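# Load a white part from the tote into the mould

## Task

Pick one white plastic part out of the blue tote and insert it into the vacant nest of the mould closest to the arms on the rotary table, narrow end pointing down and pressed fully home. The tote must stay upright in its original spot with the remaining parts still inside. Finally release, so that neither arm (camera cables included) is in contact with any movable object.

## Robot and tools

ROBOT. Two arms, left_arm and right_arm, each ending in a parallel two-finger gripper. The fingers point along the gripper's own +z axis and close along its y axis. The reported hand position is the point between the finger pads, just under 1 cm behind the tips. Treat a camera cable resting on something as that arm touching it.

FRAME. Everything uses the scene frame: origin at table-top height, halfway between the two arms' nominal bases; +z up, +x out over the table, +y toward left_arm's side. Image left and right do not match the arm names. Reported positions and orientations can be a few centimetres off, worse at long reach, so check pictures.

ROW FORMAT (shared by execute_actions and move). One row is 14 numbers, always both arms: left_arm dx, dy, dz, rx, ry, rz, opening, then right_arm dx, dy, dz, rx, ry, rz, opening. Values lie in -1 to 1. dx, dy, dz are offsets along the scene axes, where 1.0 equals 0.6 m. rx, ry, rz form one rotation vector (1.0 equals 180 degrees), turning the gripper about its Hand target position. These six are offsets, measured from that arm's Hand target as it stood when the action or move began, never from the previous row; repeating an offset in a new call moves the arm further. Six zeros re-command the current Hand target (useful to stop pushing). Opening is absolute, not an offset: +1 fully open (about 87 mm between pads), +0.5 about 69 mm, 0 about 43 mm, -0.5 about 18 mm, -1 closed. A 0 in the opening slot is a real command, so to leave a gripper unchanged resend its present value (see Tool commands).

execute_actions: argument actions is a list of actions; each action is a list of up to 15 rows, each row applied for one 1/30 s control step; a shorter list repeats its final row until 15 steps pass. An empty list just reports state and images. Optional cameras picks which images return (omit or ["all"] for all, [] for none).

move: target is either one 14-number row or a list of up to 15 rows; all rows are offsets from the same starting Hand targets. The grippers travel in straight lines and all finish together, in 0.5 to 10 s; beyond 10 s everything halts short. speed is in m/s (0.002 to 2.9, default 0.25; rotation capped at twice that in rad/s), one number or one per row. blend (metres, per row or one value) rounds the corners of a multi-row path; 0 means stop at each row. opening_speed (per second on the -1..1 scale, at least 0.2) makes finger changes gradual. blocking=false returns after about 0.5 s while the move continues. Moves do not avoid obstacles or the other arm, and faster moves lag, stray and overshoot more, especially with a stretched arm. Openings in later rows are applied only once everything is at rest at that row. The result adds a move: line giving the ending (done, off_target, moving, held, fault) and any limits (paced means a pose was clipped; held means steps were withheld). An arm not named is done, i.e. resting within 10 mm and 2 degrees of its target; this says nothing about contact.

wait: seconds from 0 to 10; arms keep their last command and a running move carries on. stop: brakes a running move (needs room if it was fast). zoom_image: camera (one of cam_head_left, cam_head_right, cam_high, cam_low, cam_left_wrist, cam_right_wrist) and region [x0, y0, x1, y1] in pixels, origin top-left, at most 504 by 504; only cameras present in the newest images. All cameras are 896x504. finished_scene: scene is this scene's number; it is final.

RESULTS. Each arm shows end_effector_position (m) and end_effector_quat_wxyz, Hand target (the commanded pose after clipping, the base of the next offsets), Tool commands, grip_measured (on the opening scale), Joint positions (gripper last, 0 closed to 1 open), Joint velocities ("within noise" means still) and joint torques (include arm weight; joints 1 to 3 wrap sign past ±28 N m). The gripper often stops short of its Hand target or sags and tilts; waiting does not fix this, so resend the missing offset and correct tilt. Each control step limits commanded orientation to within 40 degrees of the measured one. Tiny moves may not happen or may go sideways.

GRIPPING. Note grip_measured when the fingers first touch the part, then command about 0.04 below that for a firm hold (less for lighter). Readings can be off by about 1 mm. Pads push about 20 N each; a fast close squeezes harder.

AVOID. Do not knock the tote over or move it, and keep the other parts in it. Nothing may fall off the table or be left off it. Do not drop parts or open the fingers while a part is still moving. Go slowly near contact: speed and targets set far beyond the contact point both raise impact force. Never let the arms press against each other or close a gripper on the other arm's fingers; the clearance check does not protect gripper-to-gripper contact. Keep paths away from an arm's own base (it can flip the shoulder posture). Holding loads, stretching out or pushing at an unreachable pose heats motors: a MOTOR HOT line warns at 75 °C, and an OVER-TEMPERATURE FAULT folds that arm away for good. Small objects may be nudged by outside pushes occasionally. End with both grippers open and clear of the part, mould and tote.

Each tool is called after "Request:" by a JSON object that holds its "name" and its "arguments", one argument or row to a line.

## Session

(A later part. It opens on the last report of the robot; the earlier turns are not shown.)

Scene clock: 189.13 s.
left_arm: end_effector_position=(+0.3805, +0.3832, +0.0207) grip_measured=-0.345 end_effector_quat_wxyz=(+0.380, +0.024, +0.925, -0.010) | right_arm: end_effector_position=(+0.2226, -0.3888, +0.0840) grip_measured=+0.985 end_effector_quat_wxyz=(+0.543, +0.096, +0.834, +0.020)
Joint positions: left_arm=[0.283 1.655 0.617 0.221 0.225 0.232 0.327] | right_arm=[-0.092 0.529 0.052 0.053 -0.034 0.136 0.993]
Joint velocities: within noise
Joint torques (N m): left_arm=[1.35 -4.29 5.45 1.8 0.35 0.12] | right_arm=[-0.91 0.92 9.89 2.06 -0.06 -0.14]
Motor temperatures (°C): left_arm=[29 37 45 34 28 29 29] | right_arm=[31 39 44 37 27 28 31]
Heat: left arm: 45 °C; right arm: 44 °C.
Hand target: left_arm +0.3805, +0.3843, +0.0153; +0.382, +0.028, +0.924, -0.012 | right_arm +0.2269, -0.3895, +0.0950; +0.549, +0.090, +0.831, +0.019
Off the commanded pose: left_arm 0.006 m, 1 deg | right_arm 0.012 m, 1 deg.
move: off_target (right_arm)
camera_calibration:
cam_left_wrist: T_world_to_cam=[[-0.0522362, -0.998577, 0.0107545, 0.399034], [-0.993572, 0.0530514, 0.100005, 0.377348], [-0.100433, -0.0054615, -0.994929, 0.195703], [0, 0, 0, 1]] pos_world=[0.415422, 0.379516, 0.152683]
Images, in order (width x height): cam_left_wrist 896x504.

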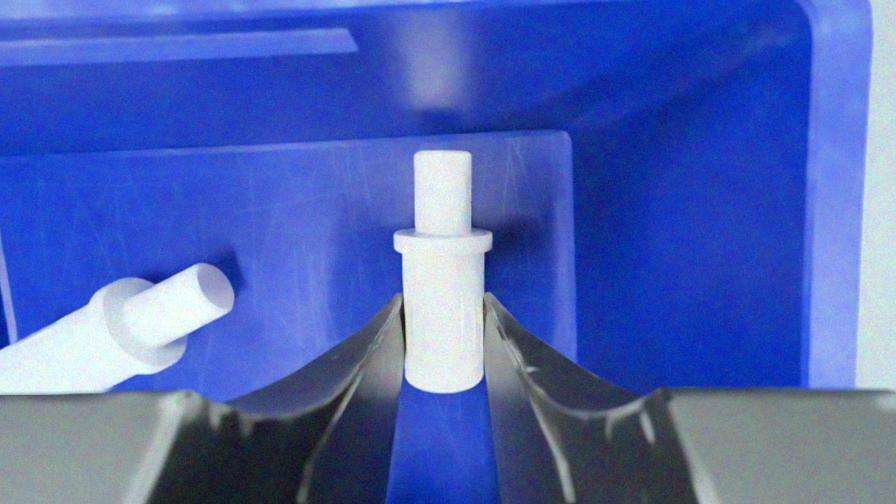

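Request:
{"name": "move", "arguments": {
  "target": [
    [0,0,0,0,0,0,0.0,0,0,0,0,0,0,1]
  ],
  "opening_speed": 0.7,
  "cameras": []
}}

Request:
{"name": "move", "arguments": {
  "target": [
    [-0.034,0,0.3,0,0,0,0.2,0,0,0,0,0,0,1],
    [-0.124,0.161,0.3,0.1256,0.3144,-0.1832,0.2,0,0,0,0,0,0,1]
  ]
}}

Scene clock: 237.03 s.
left_arm: end_effector_position=(+0.3814, +0.3834, +0.0213) grip_measured=+0.000 end_effector_quat_wxyz=(+0.382, +0.024, +0.924, -0.010) | right_arm: end_effector_position=(+0.2226, -0.3888, +0.0840) grip_measured=+0.985 end_effector_quat_wxyz=(+0.543, +0.096, +0.834, +0.020)
Joint positions: left_arm=[0.283 1.655 0.617 0.225 0.226 0.232 0.5] | right_arm=[-0.092 0.529 0.052 0.053 -0.034 0.136 0.993]
Joint velocities: within noise
Joint torques (N m): left_arm=[1.32 -4.31 5.48 1.76 0.34 0.12] | right_arm=[-0.98 0.91 9.87 2.01 -0.04 -0.13]
Motor temperatures (°C): left_arm=[29 36 43 36 28 29 30] | right_arm=[31 38 47 37 27 28 31]
Heat: left arm: 43 °C; right arm: 47 °C.
Hand target: left_arm +0.3806, +0.3843, +0.0153; +0.382, +0.028, +0.923, -0.012 | right_arm +0.2270, -0.3895, +0.0950; +0.549, +0.090, +0.831, +0.019
Off the commanded pose: left_arm 0.006 m, 1 deg | right_arm 0.012 m, 1 deg.
move: off_target (right_arm)
No camera images: "cameras" was empty.

Scene clock: 241.03 s.
left_arm: end_effector_position=(+0.3049, +0.4806, +0.1972) grip_measured=+0.200 end_effector_quat_wxyz=(-0.100, +0.331, +0.937, +0.058) | right_arm: end_effector_position=(+0.2225, -0.3888, +0.0840) grip_measured=+0.985 end_effector_quat_wxyz=(+0.542, +0.096, +0.834, +0.020)
Joint positions: left_arm=[0.326 1.917 1.828 -1.572 -0.213 0.982 0.6] | right_arm=[-0.092 0.529 0.052 0.053 -0.034 0.136 0.993]
Joint velocities: within noise
Joint torques (N m): left_arm=[0.08 -6.57 7.79 -0.01 -0.1 0.12] | right_arm=[-0.85 0.95 9.92 2.01 -0.07 -0.13]
Motor temperatures (°C): left_arm=[29 36 44 35 28 29 29] | right_arm=[31 38 47 37 27 28 31]
Heat: left arm: 44 °C; right arm: 47 °C.
Hand target: left_arm +0.3062, +0.4809, +0.1953; -0.123, +0.339, +0.932, +0.045 | right_arm +0.2269, -0.3895, +0.0950; +0.549, +0.090, +0.831, +0.019
Off the commanded pose: left_arm 0.002 m, 3 deg | right_arm 0.012 m, 1 deg.
joint sent to its limit (left arm) — joint 4 (wrist pitch), lower limit. The joint targets still meet the commanded pose.
move: off_target (left_arm, right_arm)
camera_calibration:
cam_left_wrist: T_world_to_cam=[[-0.624709, -0.780017, -0.0362234, 0.569158], [-0.369539, 0.254458, 0.893696, -0.164163], [-0.687881, 0.571686, -0.447209, 0.158096], [0, 0, 0, 1]] pos_world=[0.403645, 0.395345, 0.238031]
cam_right_wrist: T_world_to_cam=[[-0.148872, -0.980939, -0.124885, -0.341754], [-0.941031, 0.179339, -0.286878, 0.328518], [0.303806, 0.074813, -0.949792, 0.182827], [0, 0, 0, 1]] pos_world=[0.202724, -0.407833, 0.225212]

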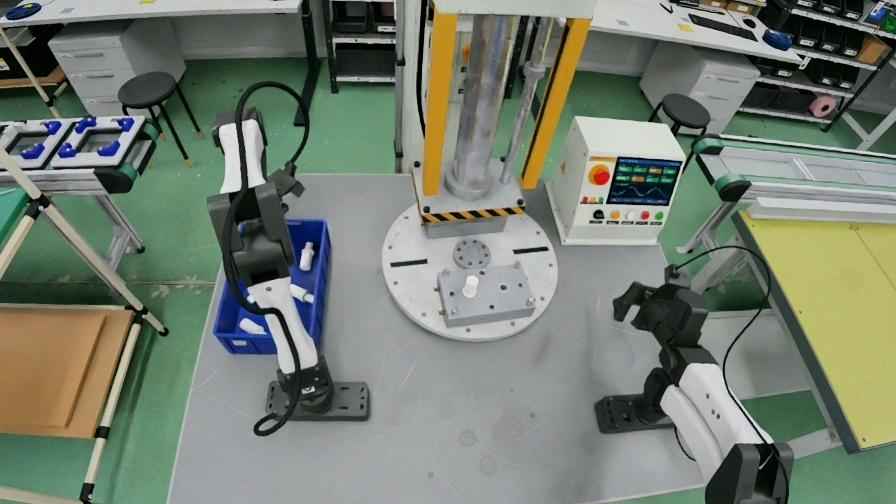

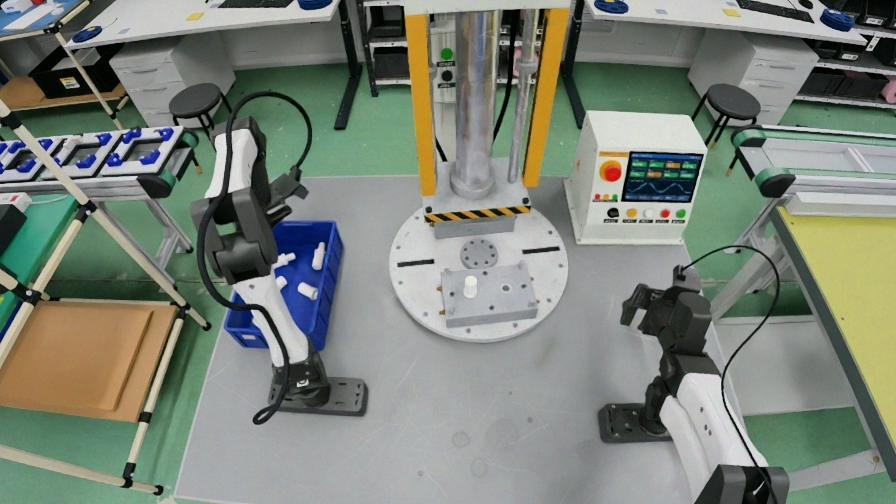

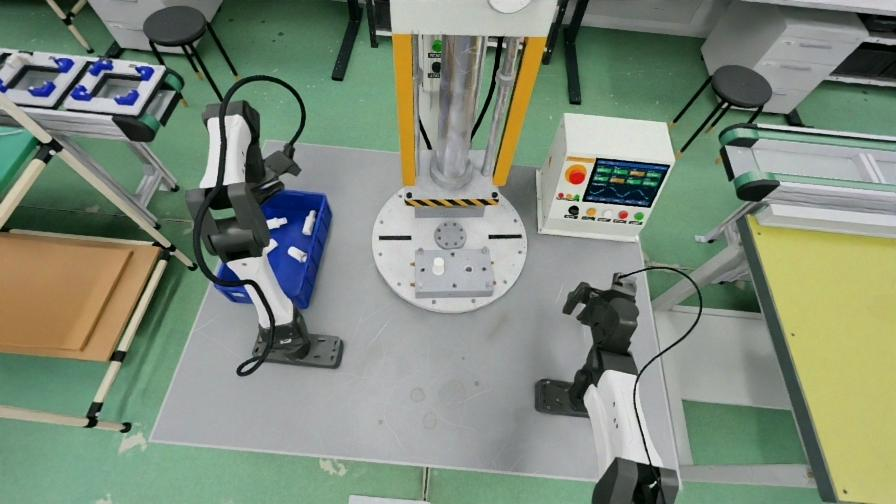

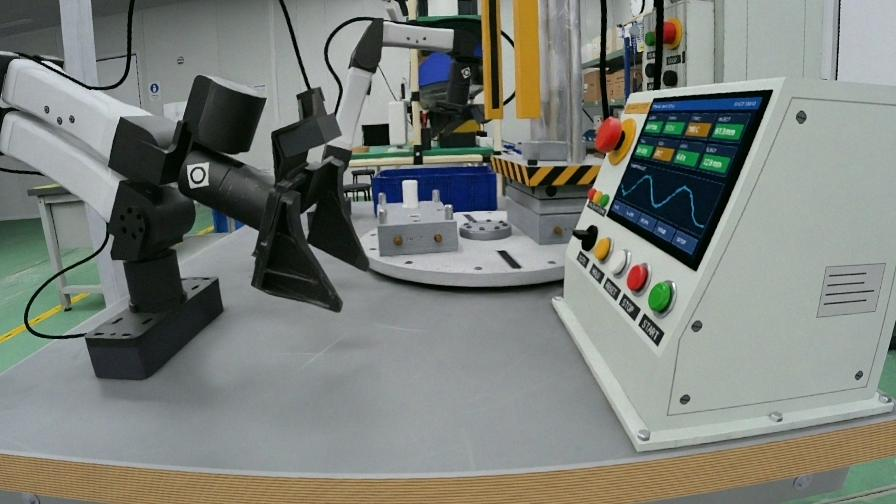

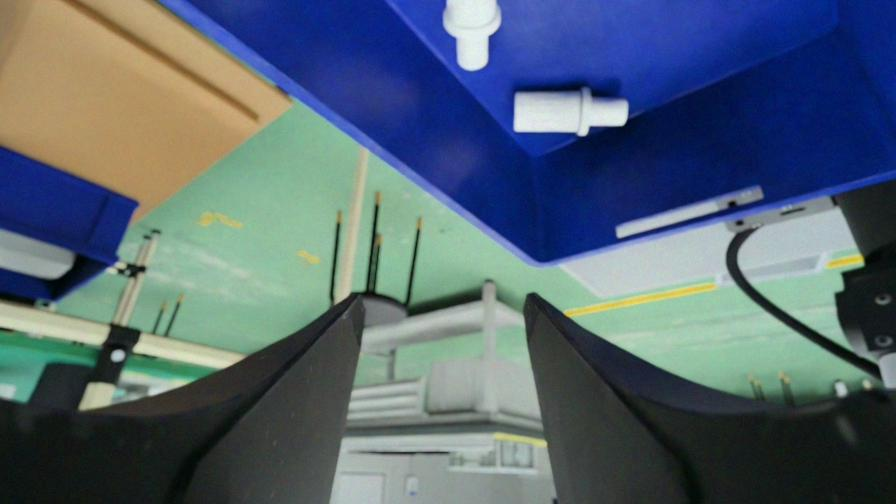

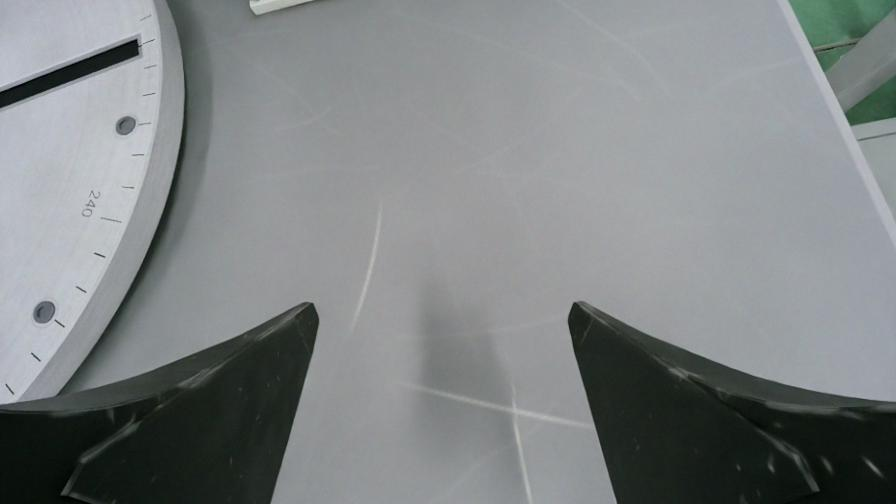

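Request:
{"name": "move", "arguments": {
  "target": [-0.0105,-0.013,-0.15,0,0,0,0.2,0,0,0,0,0,0,1],
  "cameras": ["cam_left_wrist","cam_high","cam_head_right"]
}}

Request:
{"name": "zoom_image", "arguments": {
  "camera": "cam_high",
  "region": [180, 120, 350, 320]
}}

Scene clock: 254.33 s.
left_arm: end_effector_position=(+0.2991, +0.4742, +0.1118) grip_measured=+0.200 end_effector_quat_wxyz=(-0.117, +0.338, +0.933, +0.045) | right_arm: end_effector_position=(+0.2225, -0.3888, +0.0840) grip_measured=+0.985 end_effector_quat_wxyz=(+0.542, +0.096, +0.834, +0.020)
Joint positions: left_arm=[0.311 1.932 1.499 -1.272 -0.213 0.98 0.6] | right_arm=[-0.092 0.529 0.052 0.053 -0.034 0.136 0.993]
Joint velocities: within noise
Joint torques (N m): left_arm=[0.16 -6.89 5.9 0.13 -0.02 -0.04] | right_arm=[-0.98 0.92 9.81 2.02 -0.04 -0.1]
Motor temperatures (°C): left_arm=[29 37 43 34 27 29 29] | right_arm=[31 38 47 38 27 28 31]
Heat: left arm: 43 °C; right arm: 47 °C.
Hand target: left_arm +0.2999, +0.4730, +0.1052; -0.123, +0.339, +0.932, +0.045 | right_arm +0.2269, -0.3895, +0.0950; +0.549, +0.090, +0.831, +0.019
Off the commanded pose: left_arm 0.007 m, 1 deg | right_arm 0.012 m, 1 deg.
move: off_target (right_arm)
camera_calibration:
cam_left_wrist: T_world_to_cam=[[-0.635069, -0.772455, 0.000172984, 0.552909], [-0.328045, 0.269903, 0.905284, -0.109293], [-0.699338, 0.574861, -0.424807, 0.118896], [0, 0, 0, 1]] pos_world=[0.398431, 0.388247, 0.149353]
Images, in order (width x height): cam_head_right 896x504, cam_high 896x504, cam_left_wrist 896x504.

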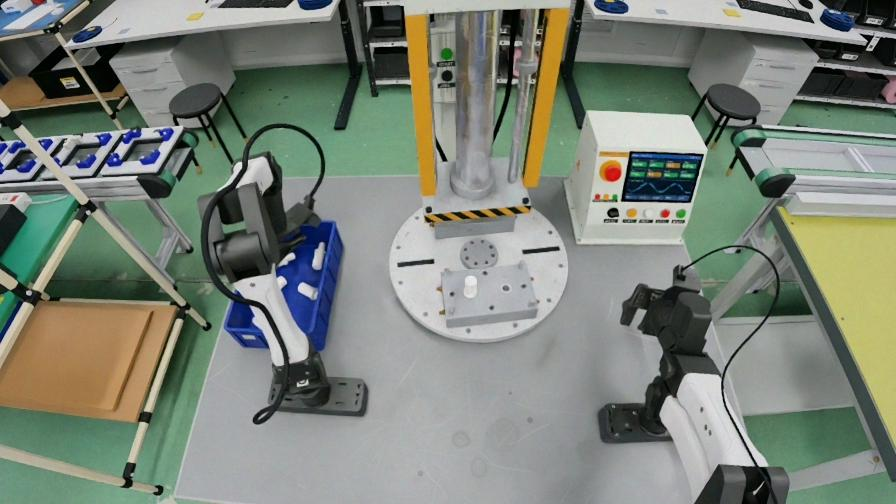

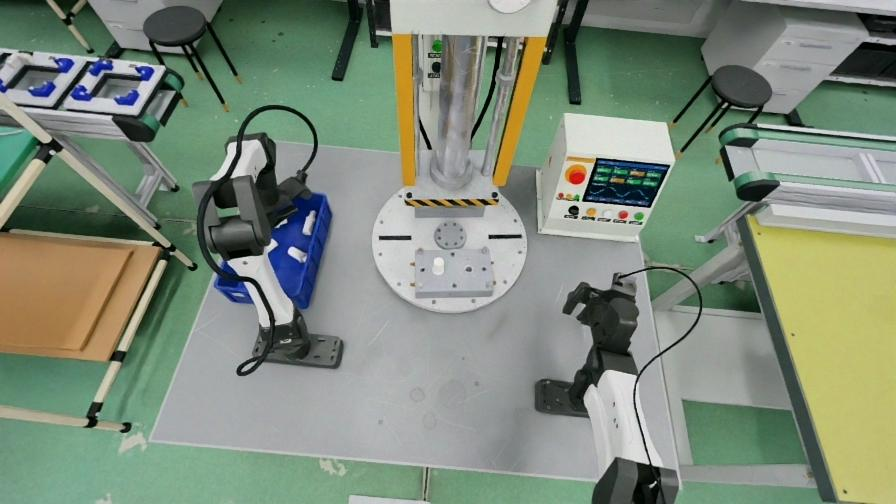

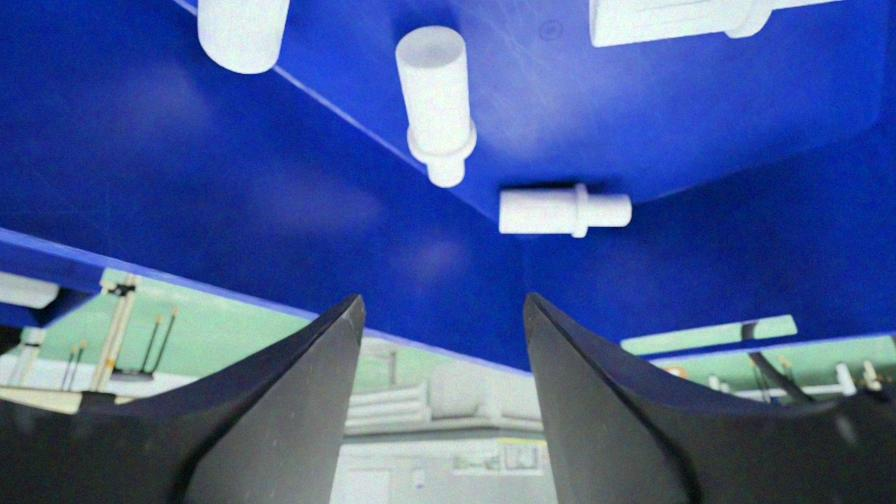

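Scaled by 2.520 from the camera's 896x504 image, which has a finer 1280x720 frame.

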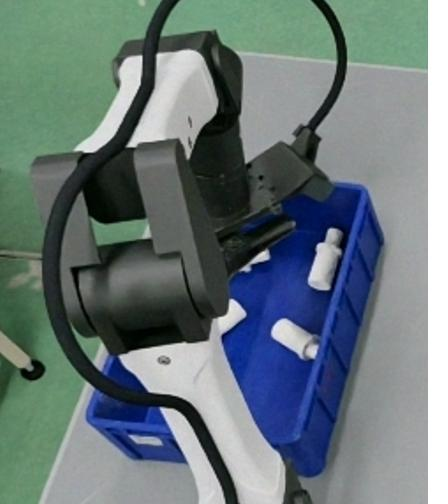

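Request:
{"name": "move", "arguments": {
  "target": [0.0108,0.0007,-0.1,0,0,0.027,0.2,0,0,0,0,0,0,1],
  "speed": 0.15,
  "cameras": ["cam_left_wrist","cam_high"]
}}

Request:
{"name": "zoom_image", "arguments": {
  "camera": "cam_high",
  "region": [180, 120, 350, 320]
}}

Scene clock: 272.37 s.
left_arm: end_effector_position=(+0.3118, +0.4728, +0.0649) grip_measured=+0.200 end_effector_quat_wxyz=(-0.103, +0.307, +0.945, +0.043) | right_arm: end_effector_position=(+0.2225, -0.3888, +0.0840) grip_measured=+0.985 end_effector_quat_wxyz=(+0.542, +0.096, +0.834, +0.020)
Joint positions: left_arm=[0.313 2.017 1.437 -1.111 -0.189 0.916 0.6] | right_arm=[-0.092 0.529 0.052 0.053 -0.034 0.136 0.993]
Joint velocities: within noise
Joint torques (N m): left_arm=[0.65 -5.03 4.16 0.33 -0.14 -0.16] | right_arm=[-0.9 0.96 9.87 2.02 -0.08 -0.11]
Motor temperatures (°C): left_arm=[29 39 43 33 27 29 29] | right_arm=[31 38 48 38 27 28 31]
Heat: left arm: 43 °C; right arm: 48 °C.
Hand target: left_arm +0.3063, +0.4735, +0.0453; -0.125, +0.299, +0.945, +0.040 | right_arm +0.2270, -0.3895, +0.0950; +0.549, +0.090, +0.831, +0.019
Off the commanded pose: left_arm 0.020 m, 3 deg | right_arm 0.012 m, 1 deg.
move: off_target (left_arm, right_arm)
camera_calibration:
cam_left_wrist: T_world_to_cam=[[-0.582055, -0.81305, -0.0126759, 0.563343], [-0.373653, 0.253584, 0.892232, -0.0395334], [-0.722215, 0.524065, -0.451399, 0.141558], [0, 0, 0, 1]] pos_world=[0.415361, 0.393866, 0.106313]
Images, in order (width x height): cam_high 896x504, cam_left_wrist 896x504.

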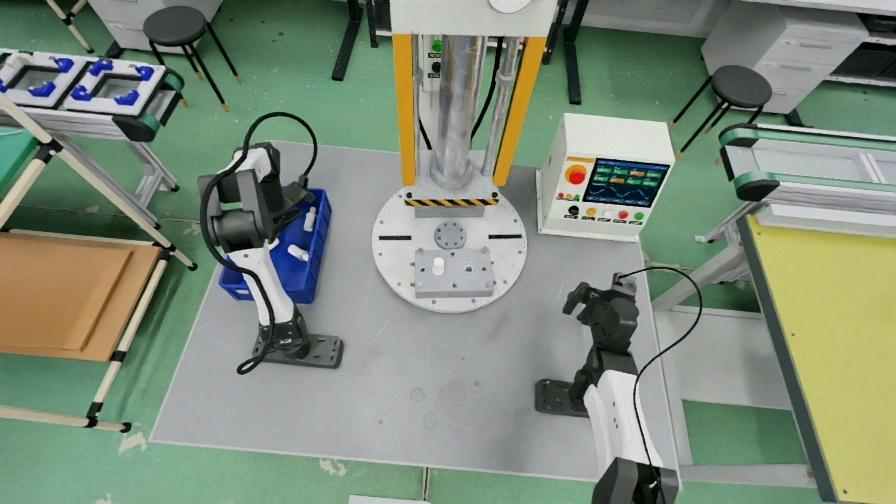

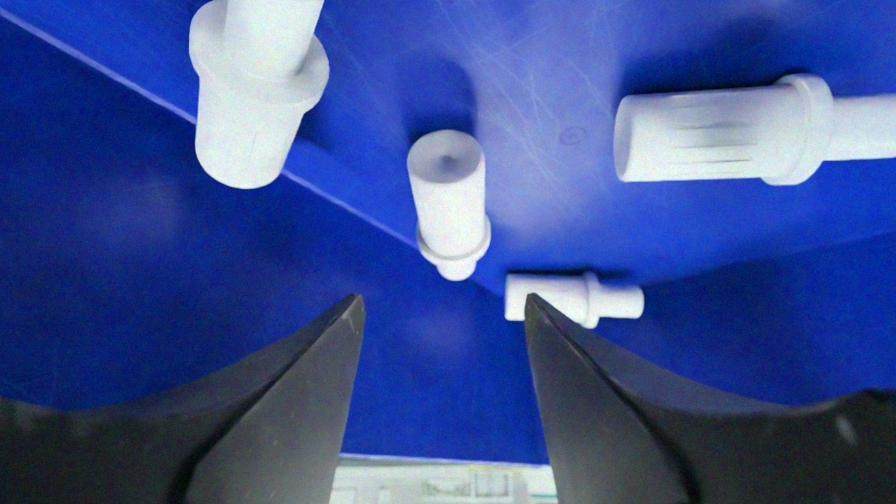

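Scaled by 2.520 from the camera's 896x504 image, which has a finer 1280x720 frame.

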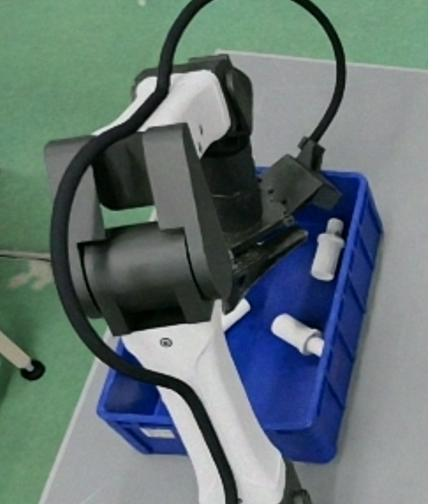

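Request:
{"name": "wait", "arguments": {
  "seconds": 0
}}

Request:
{"name": "zoom_image", "arguments": {
  "camera": "cam_head_left",
  "region": [180, 120, 380, 380]
}}

Request:
{"name": "zoom_image", "arguments": {
  "camera": "cam_low",
  "region": [280, 40, 560, 280]
}}

Request:
{"name": "zoom_image", "arguments": {
  "camera": "cam_left_wrist",
  "region": [200, 100, 700, 504]
}}

Scene clock: 286.43 s.
left_arm: end_effector_position=(+0.3120, +0.4728, +0.0647) grip_measured=+0.200 end_effector_quat_wxyz=(-0.102, +0.307, +0.945, +0.043) | right_arm: end_effector_position=(+0.2225, -0.3887, +0.0840) grip_measured=+0.985 end_effector_quat_wxyz=(+0.542, +0.096, +0.834, +0.020)
Joint positions: left_arm=[0.313 2.017 1.437 -1.11 -0.189 0.916 0.6] | right_arm=[-0.092 0.529 0.052 0.053 -0.034 0.136 0.993]
Joint velocities: left_arm=[0.012 0.002 -0.002 0.037 -0.022 -0.154 0.006] | right_arm=[within noise]
Joint torques (N m): left_arm=[0.65 -5.04 4.18 0.34 -0.14 -0.19] | right_arm=[-0.92 0.91 9.94 2.07 -0.04 -0.11]
Motor temperatures (°C): left_arm=[29 38 43 32 27 29 29] | right_arm=[31 38 48 38 27 28 31]
Heat: left arm: 43 °C; right arm: 48 °C.
Hand target: left_arm +0.3062, +0.4735, +0.0452; -0.125, +0.299, +0.945, +0.039 | right_arm +0.2270, -0.3895, +0.0951; +0.549, +0.090, +0.831, +0.020
Tool commands: left_gripper/opening=+0.2 right_gripper/opening=+1.0
Off the commanded pose: left_arm 0.020 m, 3 deg | right_arm 0.012 m, 1 deg.
camera_calibration:
cam_left_wrist: T_world_to_cam=[[-0.582037, -0.813058, -0.0130199, 0.563573], [-0.373977, 0.25343, 0.89214, -0.0391881], [-0.722062, 0.524128, -0.451571, 0.141535], [0, 0, 0, 1]] pos_world=[0.415562, 0.393967, 0.106212]
cam_right_wrist: T_world_to_cam=[[-0.148494, -0.980971, -0.125079, -0.3418], [-0.941092, 0.179034, -0.286867, 0.328404], [0.303802, 0.0751132, -0.94977, 0.182945], [0, 0, 0, 1]] pos_world=[0.202724, -0.407833, 0.225212]

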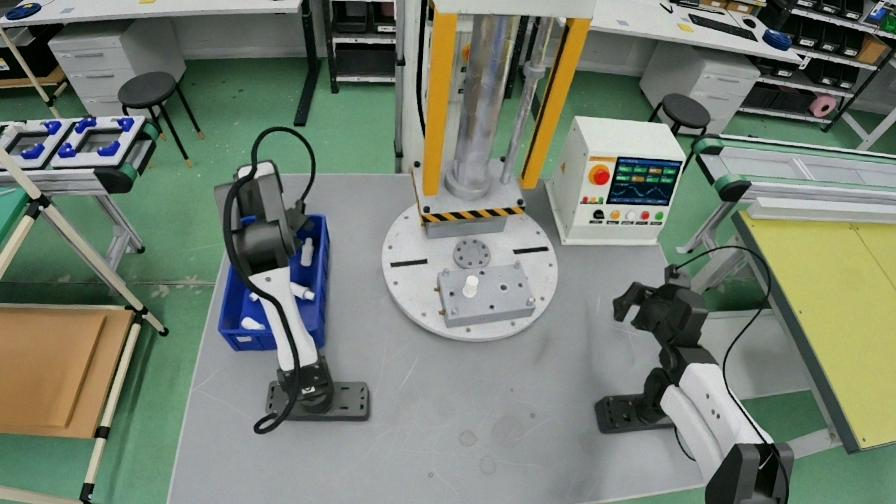

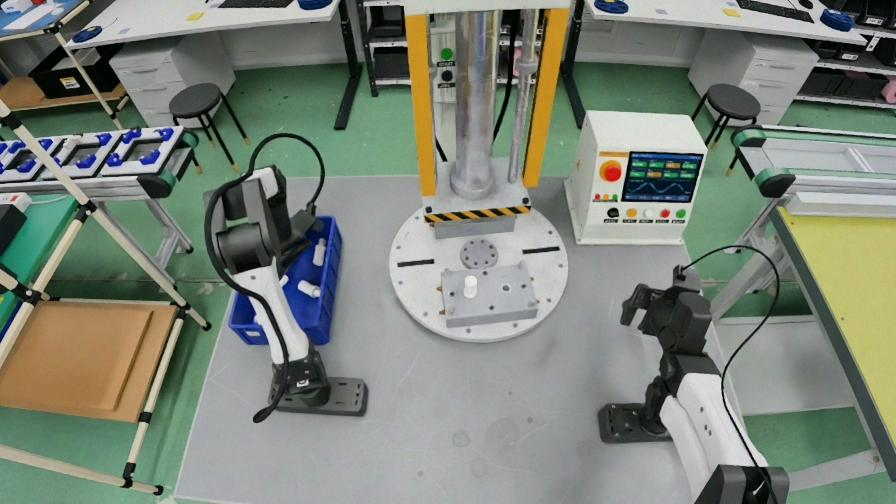

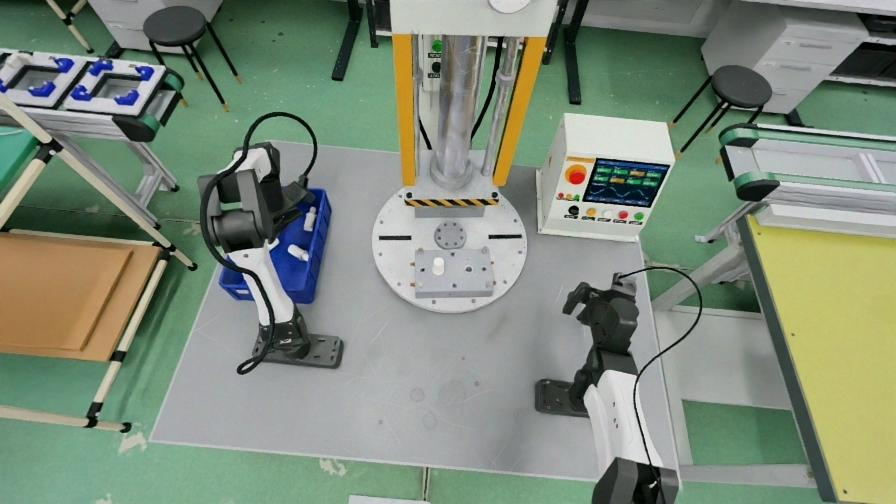

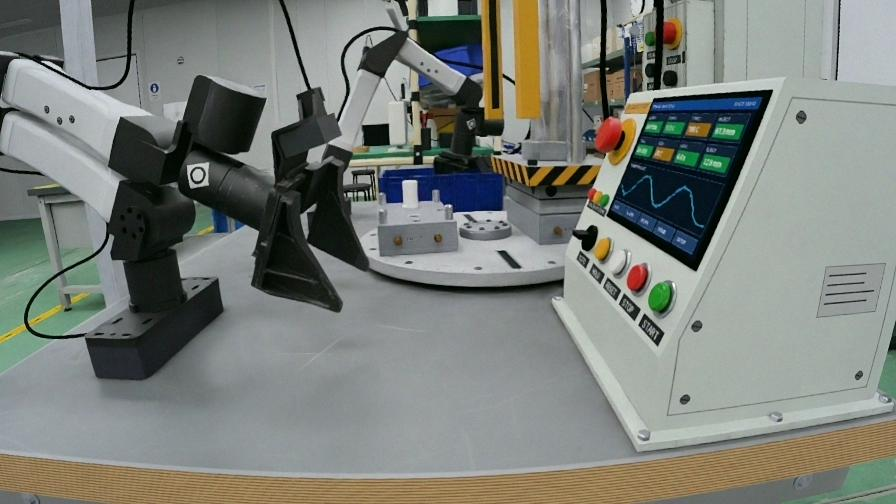

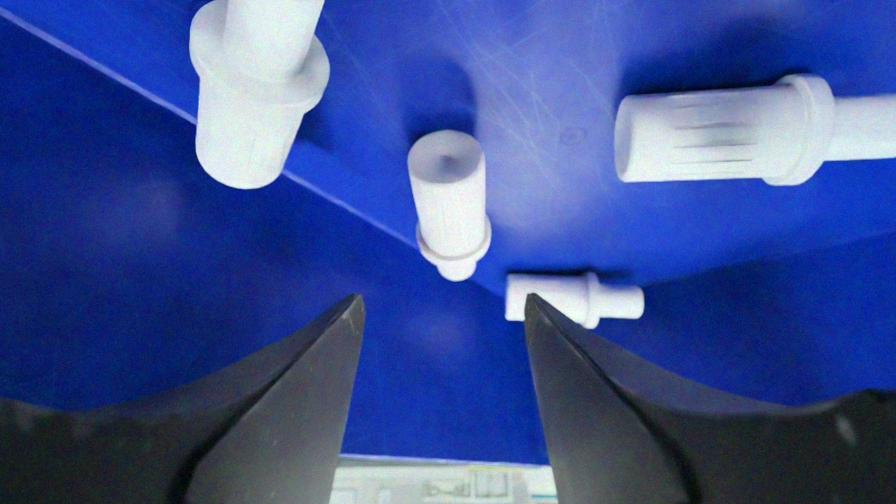

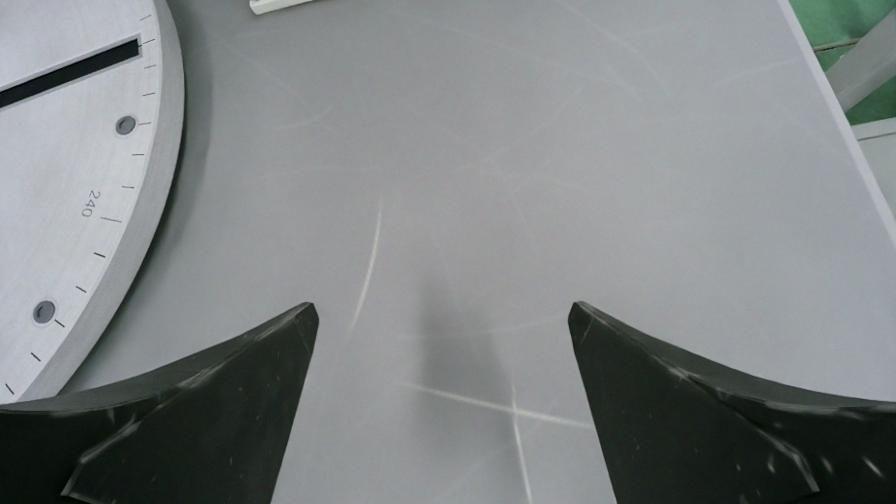

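Scaled by 1.938 from the camera's 896x504 image, which has a finer 1280x720 frame.

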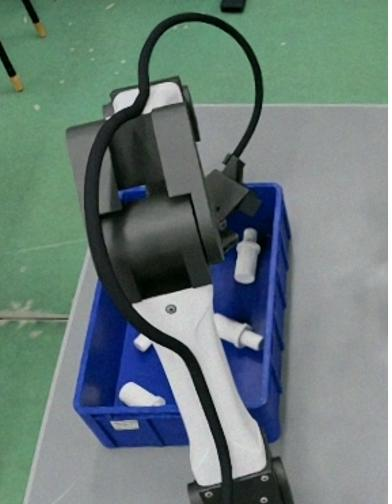

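Scaled by 1.800 from the camera's 896x504 image, which has a finer 1280x720 frame.

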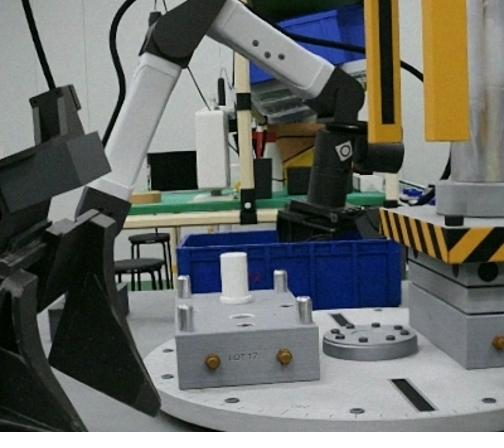

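Scaled by 1.008 from the camera's 896x504 image, which has a finer 1280x720 frame.

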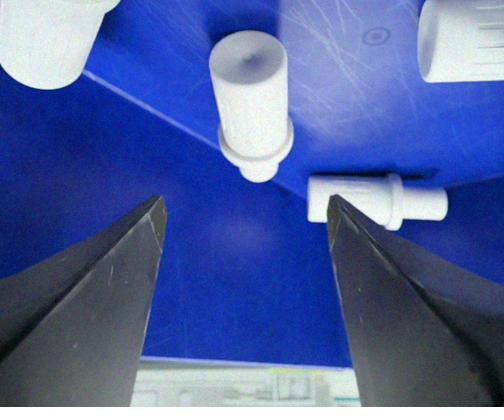

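Request:
{"name": "move", "arguments": {
  "target": [
    [0,-0.02,0.3,0,0,0,0.2,0,0,0,0,0,0,1],
    [-0.02,-0.13,0.27,0.0036,-0.0182,0.5166,0.2,0,0,0,0,0,0,1],
    [-0.02,-0.13,0.13,0.0036,-0.0182,0.5166,0.2,0,0,0,0,0,0,1]
  ],
  "speed": [0.15,0.3,0.2]
}}

Request:
{"name": "zoom_image", "arguments": {
  "camera": "cam_head_left",
  "region": [180, 120, 380, 380]
}}

Scene clock: 321.13 s.
left_arm: end_effector_position=(+0.2924, +0.3964, +0.1288) grip_measured=+0.200 end_effector_quat_wxyz=(-0.087, -0.476, +0.874, -0.046) | right_arm: end_effector_position=(+0.2225, -0.3887, +0.0839) grip_measured=+0.985 end_effector_quat_wxyz=(+0.542, +0.096, +0.834, +0.020)
Joint positions: left_arm=[0.45 1.879 1.512 -1.372 0.102 -0.551 0.6] | right_arm=[-0.092 0.529 0.052 0.053 -0.034 0.136 0.993]
Joint velocities: within noise
Joint torques (N m): left_arm=[0.88 -6.67 5.97 0.12 0.25 -0.08] | right_arm=[-0.91 0.88 9.84 2.09 -0.06 -0.15]
Motor temperatures (°C): left_arm=[29 39 42 31 27 29 29] | right_arm=[30 38 49 39 27 28 31]
Heat: left arm: 42 °C; right arm: 49 °C.
Hand target: left_arm +0.2943, +0.3955, +0.1232; -0.092, -0.482, +0.870, -0.051 | right_arm +0.2269, -0.3895, +0.0950; +0.549, +0.090, +0.831, +0.020
Off the commanded pose: left_arm 0.006 m, 1 deg | right_arm 0.012 m, 1 deg.
move: off_target (right_arm)
camera_calibration:
cam_left_wrist: T_world_to_cam=[[0.843903, -0.53648, 0.00405018, -0.0379691], [-0.256947, -0.397537, 0.880876, 0.141011], [-0.470962, -0.744415, -0.47333, 0.628657], [0, 0, 0, 1]] pos_world=[0.364348, 0.503669, 0.173503]
cam_right_wrist: T_world_to_cam=[[-0.148544, -0.980969, -0.125035, -0.341811], [-0.941181, 0.179045, -0.286567, 0.328331], [0.3035, 0.0751126, -0.949866, 0.182932], [0, 0, 0, 1]] pos_world=[0.202725, -0.407833, 0.225111]

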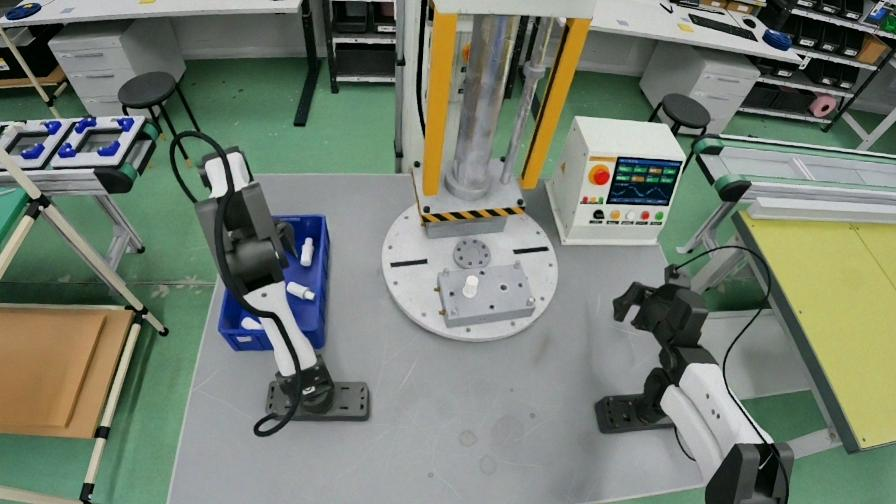

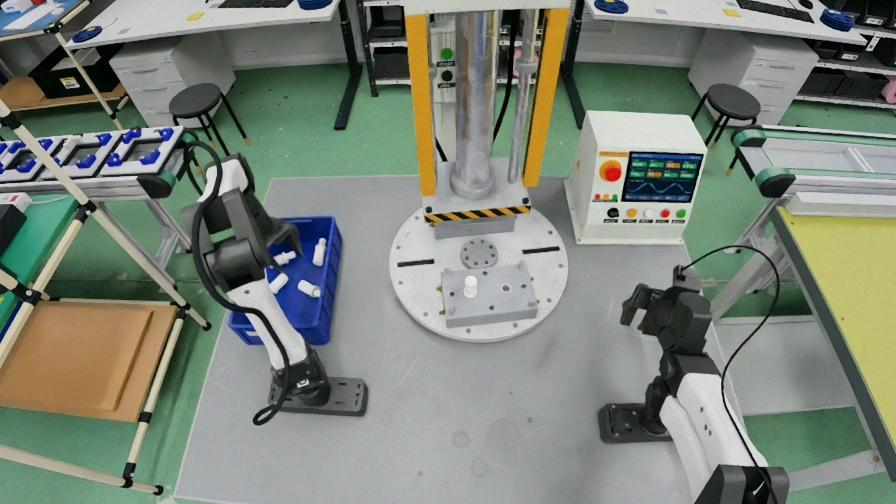

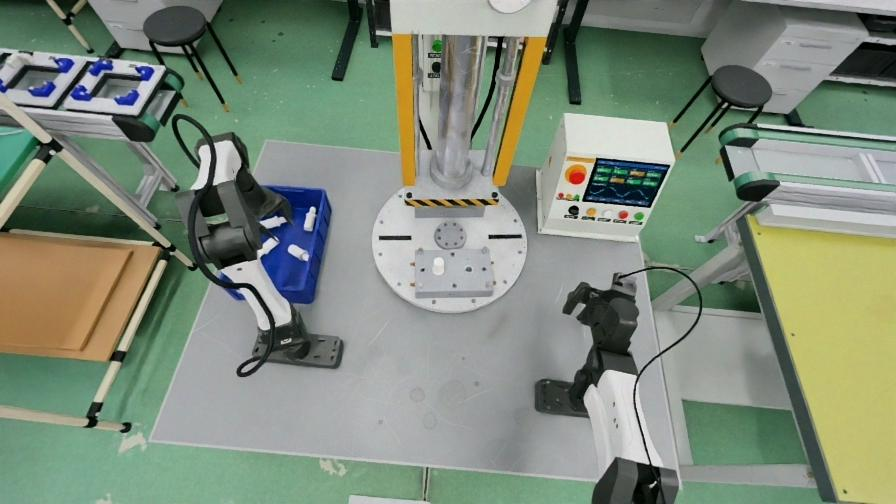

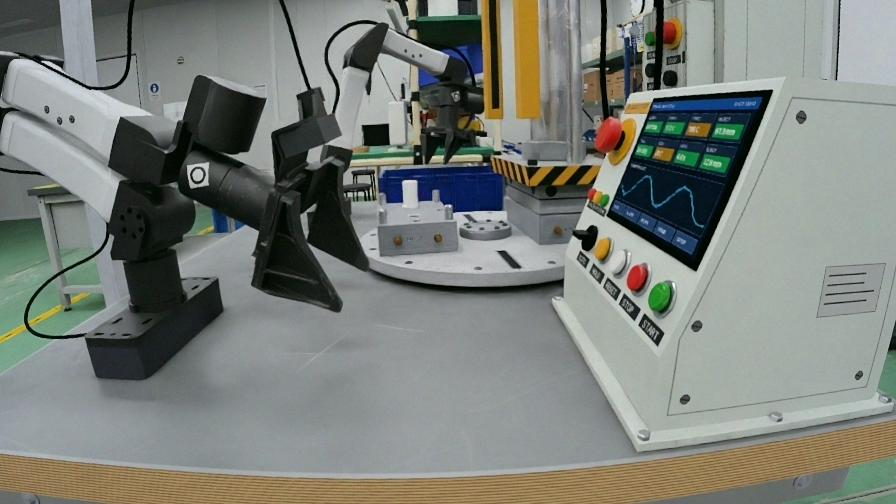

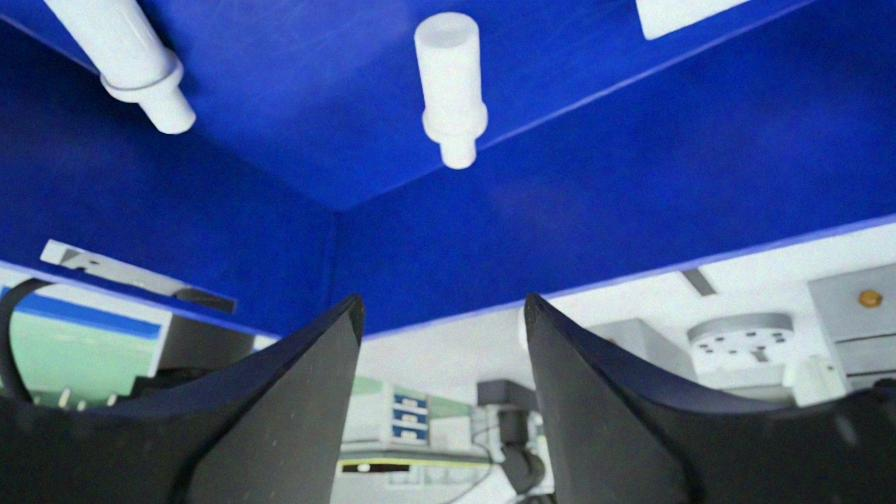

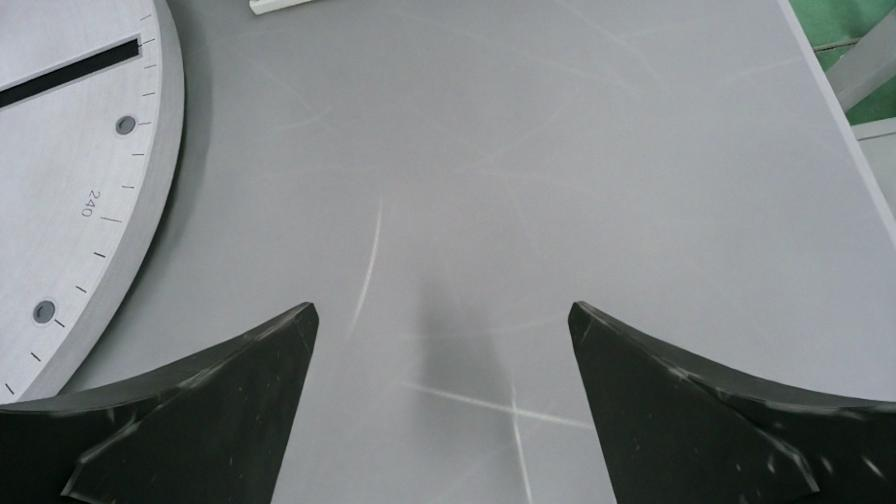

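Scaled by 1.938 from the camera's 896x504 image, which has a finer 1280x720 frame.

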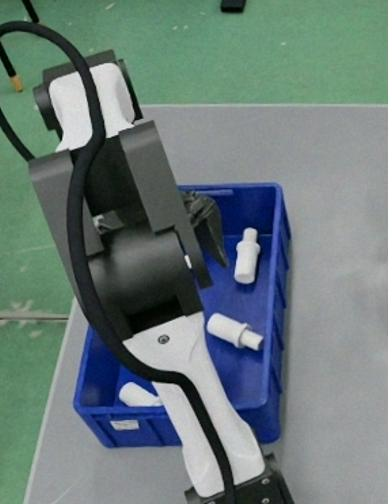

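Request:
{"name": "move", "arguments": {
  "target": [0.0055,0.0057,-0.117,0,0,0.021,0.2,0,0,0,0,0,0,1],
  "speed": 0.15,
  "cameras": ["cam_left_wrist","cam_head_left"]
}}

Request:
{"name": "zoom_image", "arguments": {
  "camera": "cam_head_left",
  "region": [180, 120, 380, 380]
}}

Scene clock: 333.37 s.
left_arm: end_effector_position=(+0.2977, +0.3992, +0.0674) grip_measured=+0.200 end_effector_quat_wxyz=(-0.079, -0.502, +0.860, -0.047) | right_arm: end_effector_position=(+0.2225, -0.3887, +0.0839) grip_measured=+0.985 end_effector_quat_wxyz=(+0.542, +0.096, +0.834, +0.020)
Joint positions: left_arm=[0.46 1.933 1.339 -1.126 0.107 -0.602 0.6] | right_arm=[-0.092 0.529 0.052 0.053 -0.034 0.136 0.993]
Joint velocities: within noise
Joint torques (N m): left_arm=[1.51 -5.24 4.7 0.37 0.28 -0.07] | right_arm=[-0.87 0.8 9.91 2.06 -0.07 -0.11]
Motor temperatures (°C): left_arm=[29 38 42 31 27 29 29] | right_arm=[30 38 49 39 27 28 31]
Heat: left arm: 42 °C; right arm: 49 °C.
Hand target: left_arm +0.2976, +0.3989, +0.0531; -0.090, -0.510, +0.854, -0.054 | right_arm +0.2269, -0.3895, +0.0950; +0.549, +0.090, +0.831, +0.020
Off the commanded pose: left_arm 0.014 m, 2 deg | right_arm 0.012 m, 1 deg.
move: off_target (left_arm, right_arm)
camera_calibration:
cam_left_wrist: T_world_to_cam=[[0.874875, -0.484274, 0.00848815, -0.0710316], [-0.24149, -0.420943, 0.874351, 0.202697], [-0.419852, -0.766998, -0.48522, 0.598633], [0, 0, 0, 1]] pos_world=[0.36243, 0.510075, 0.113843]
Images, in order (width x height): cam_head_left 896x504, cam_left_wrist 896x504.

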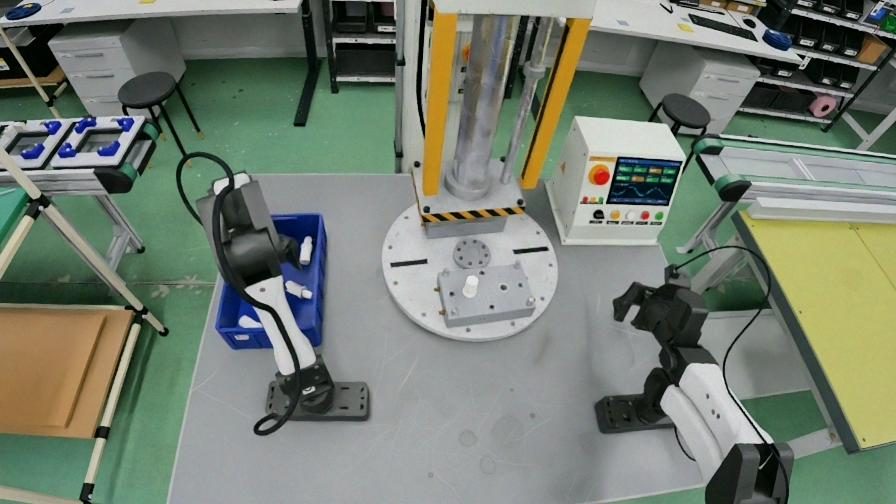

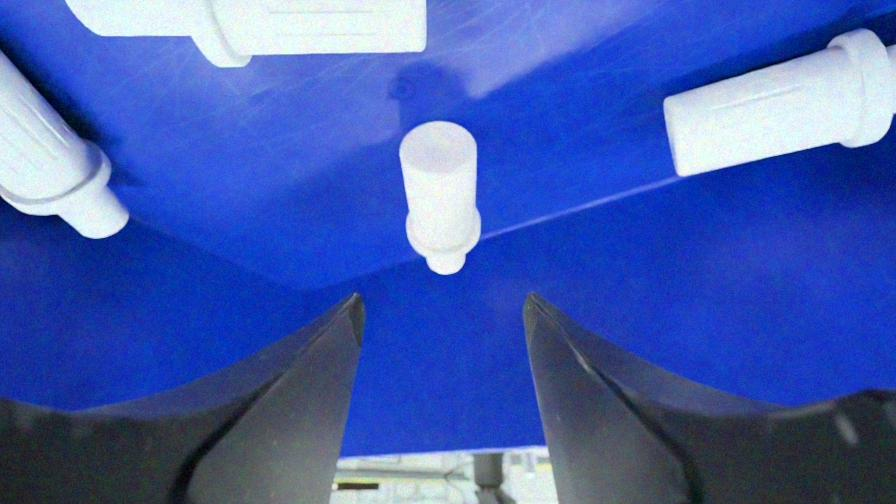

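Scaled by 1.938 from the camera's 896x504 image, which has a finer 1280x720 frame.

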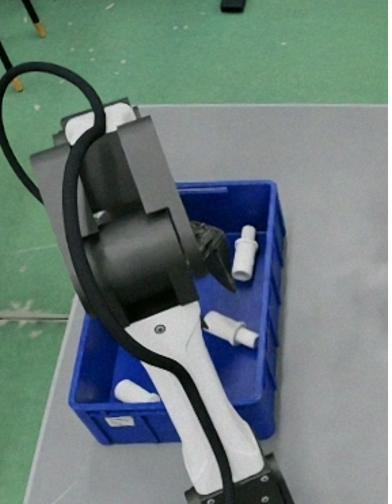

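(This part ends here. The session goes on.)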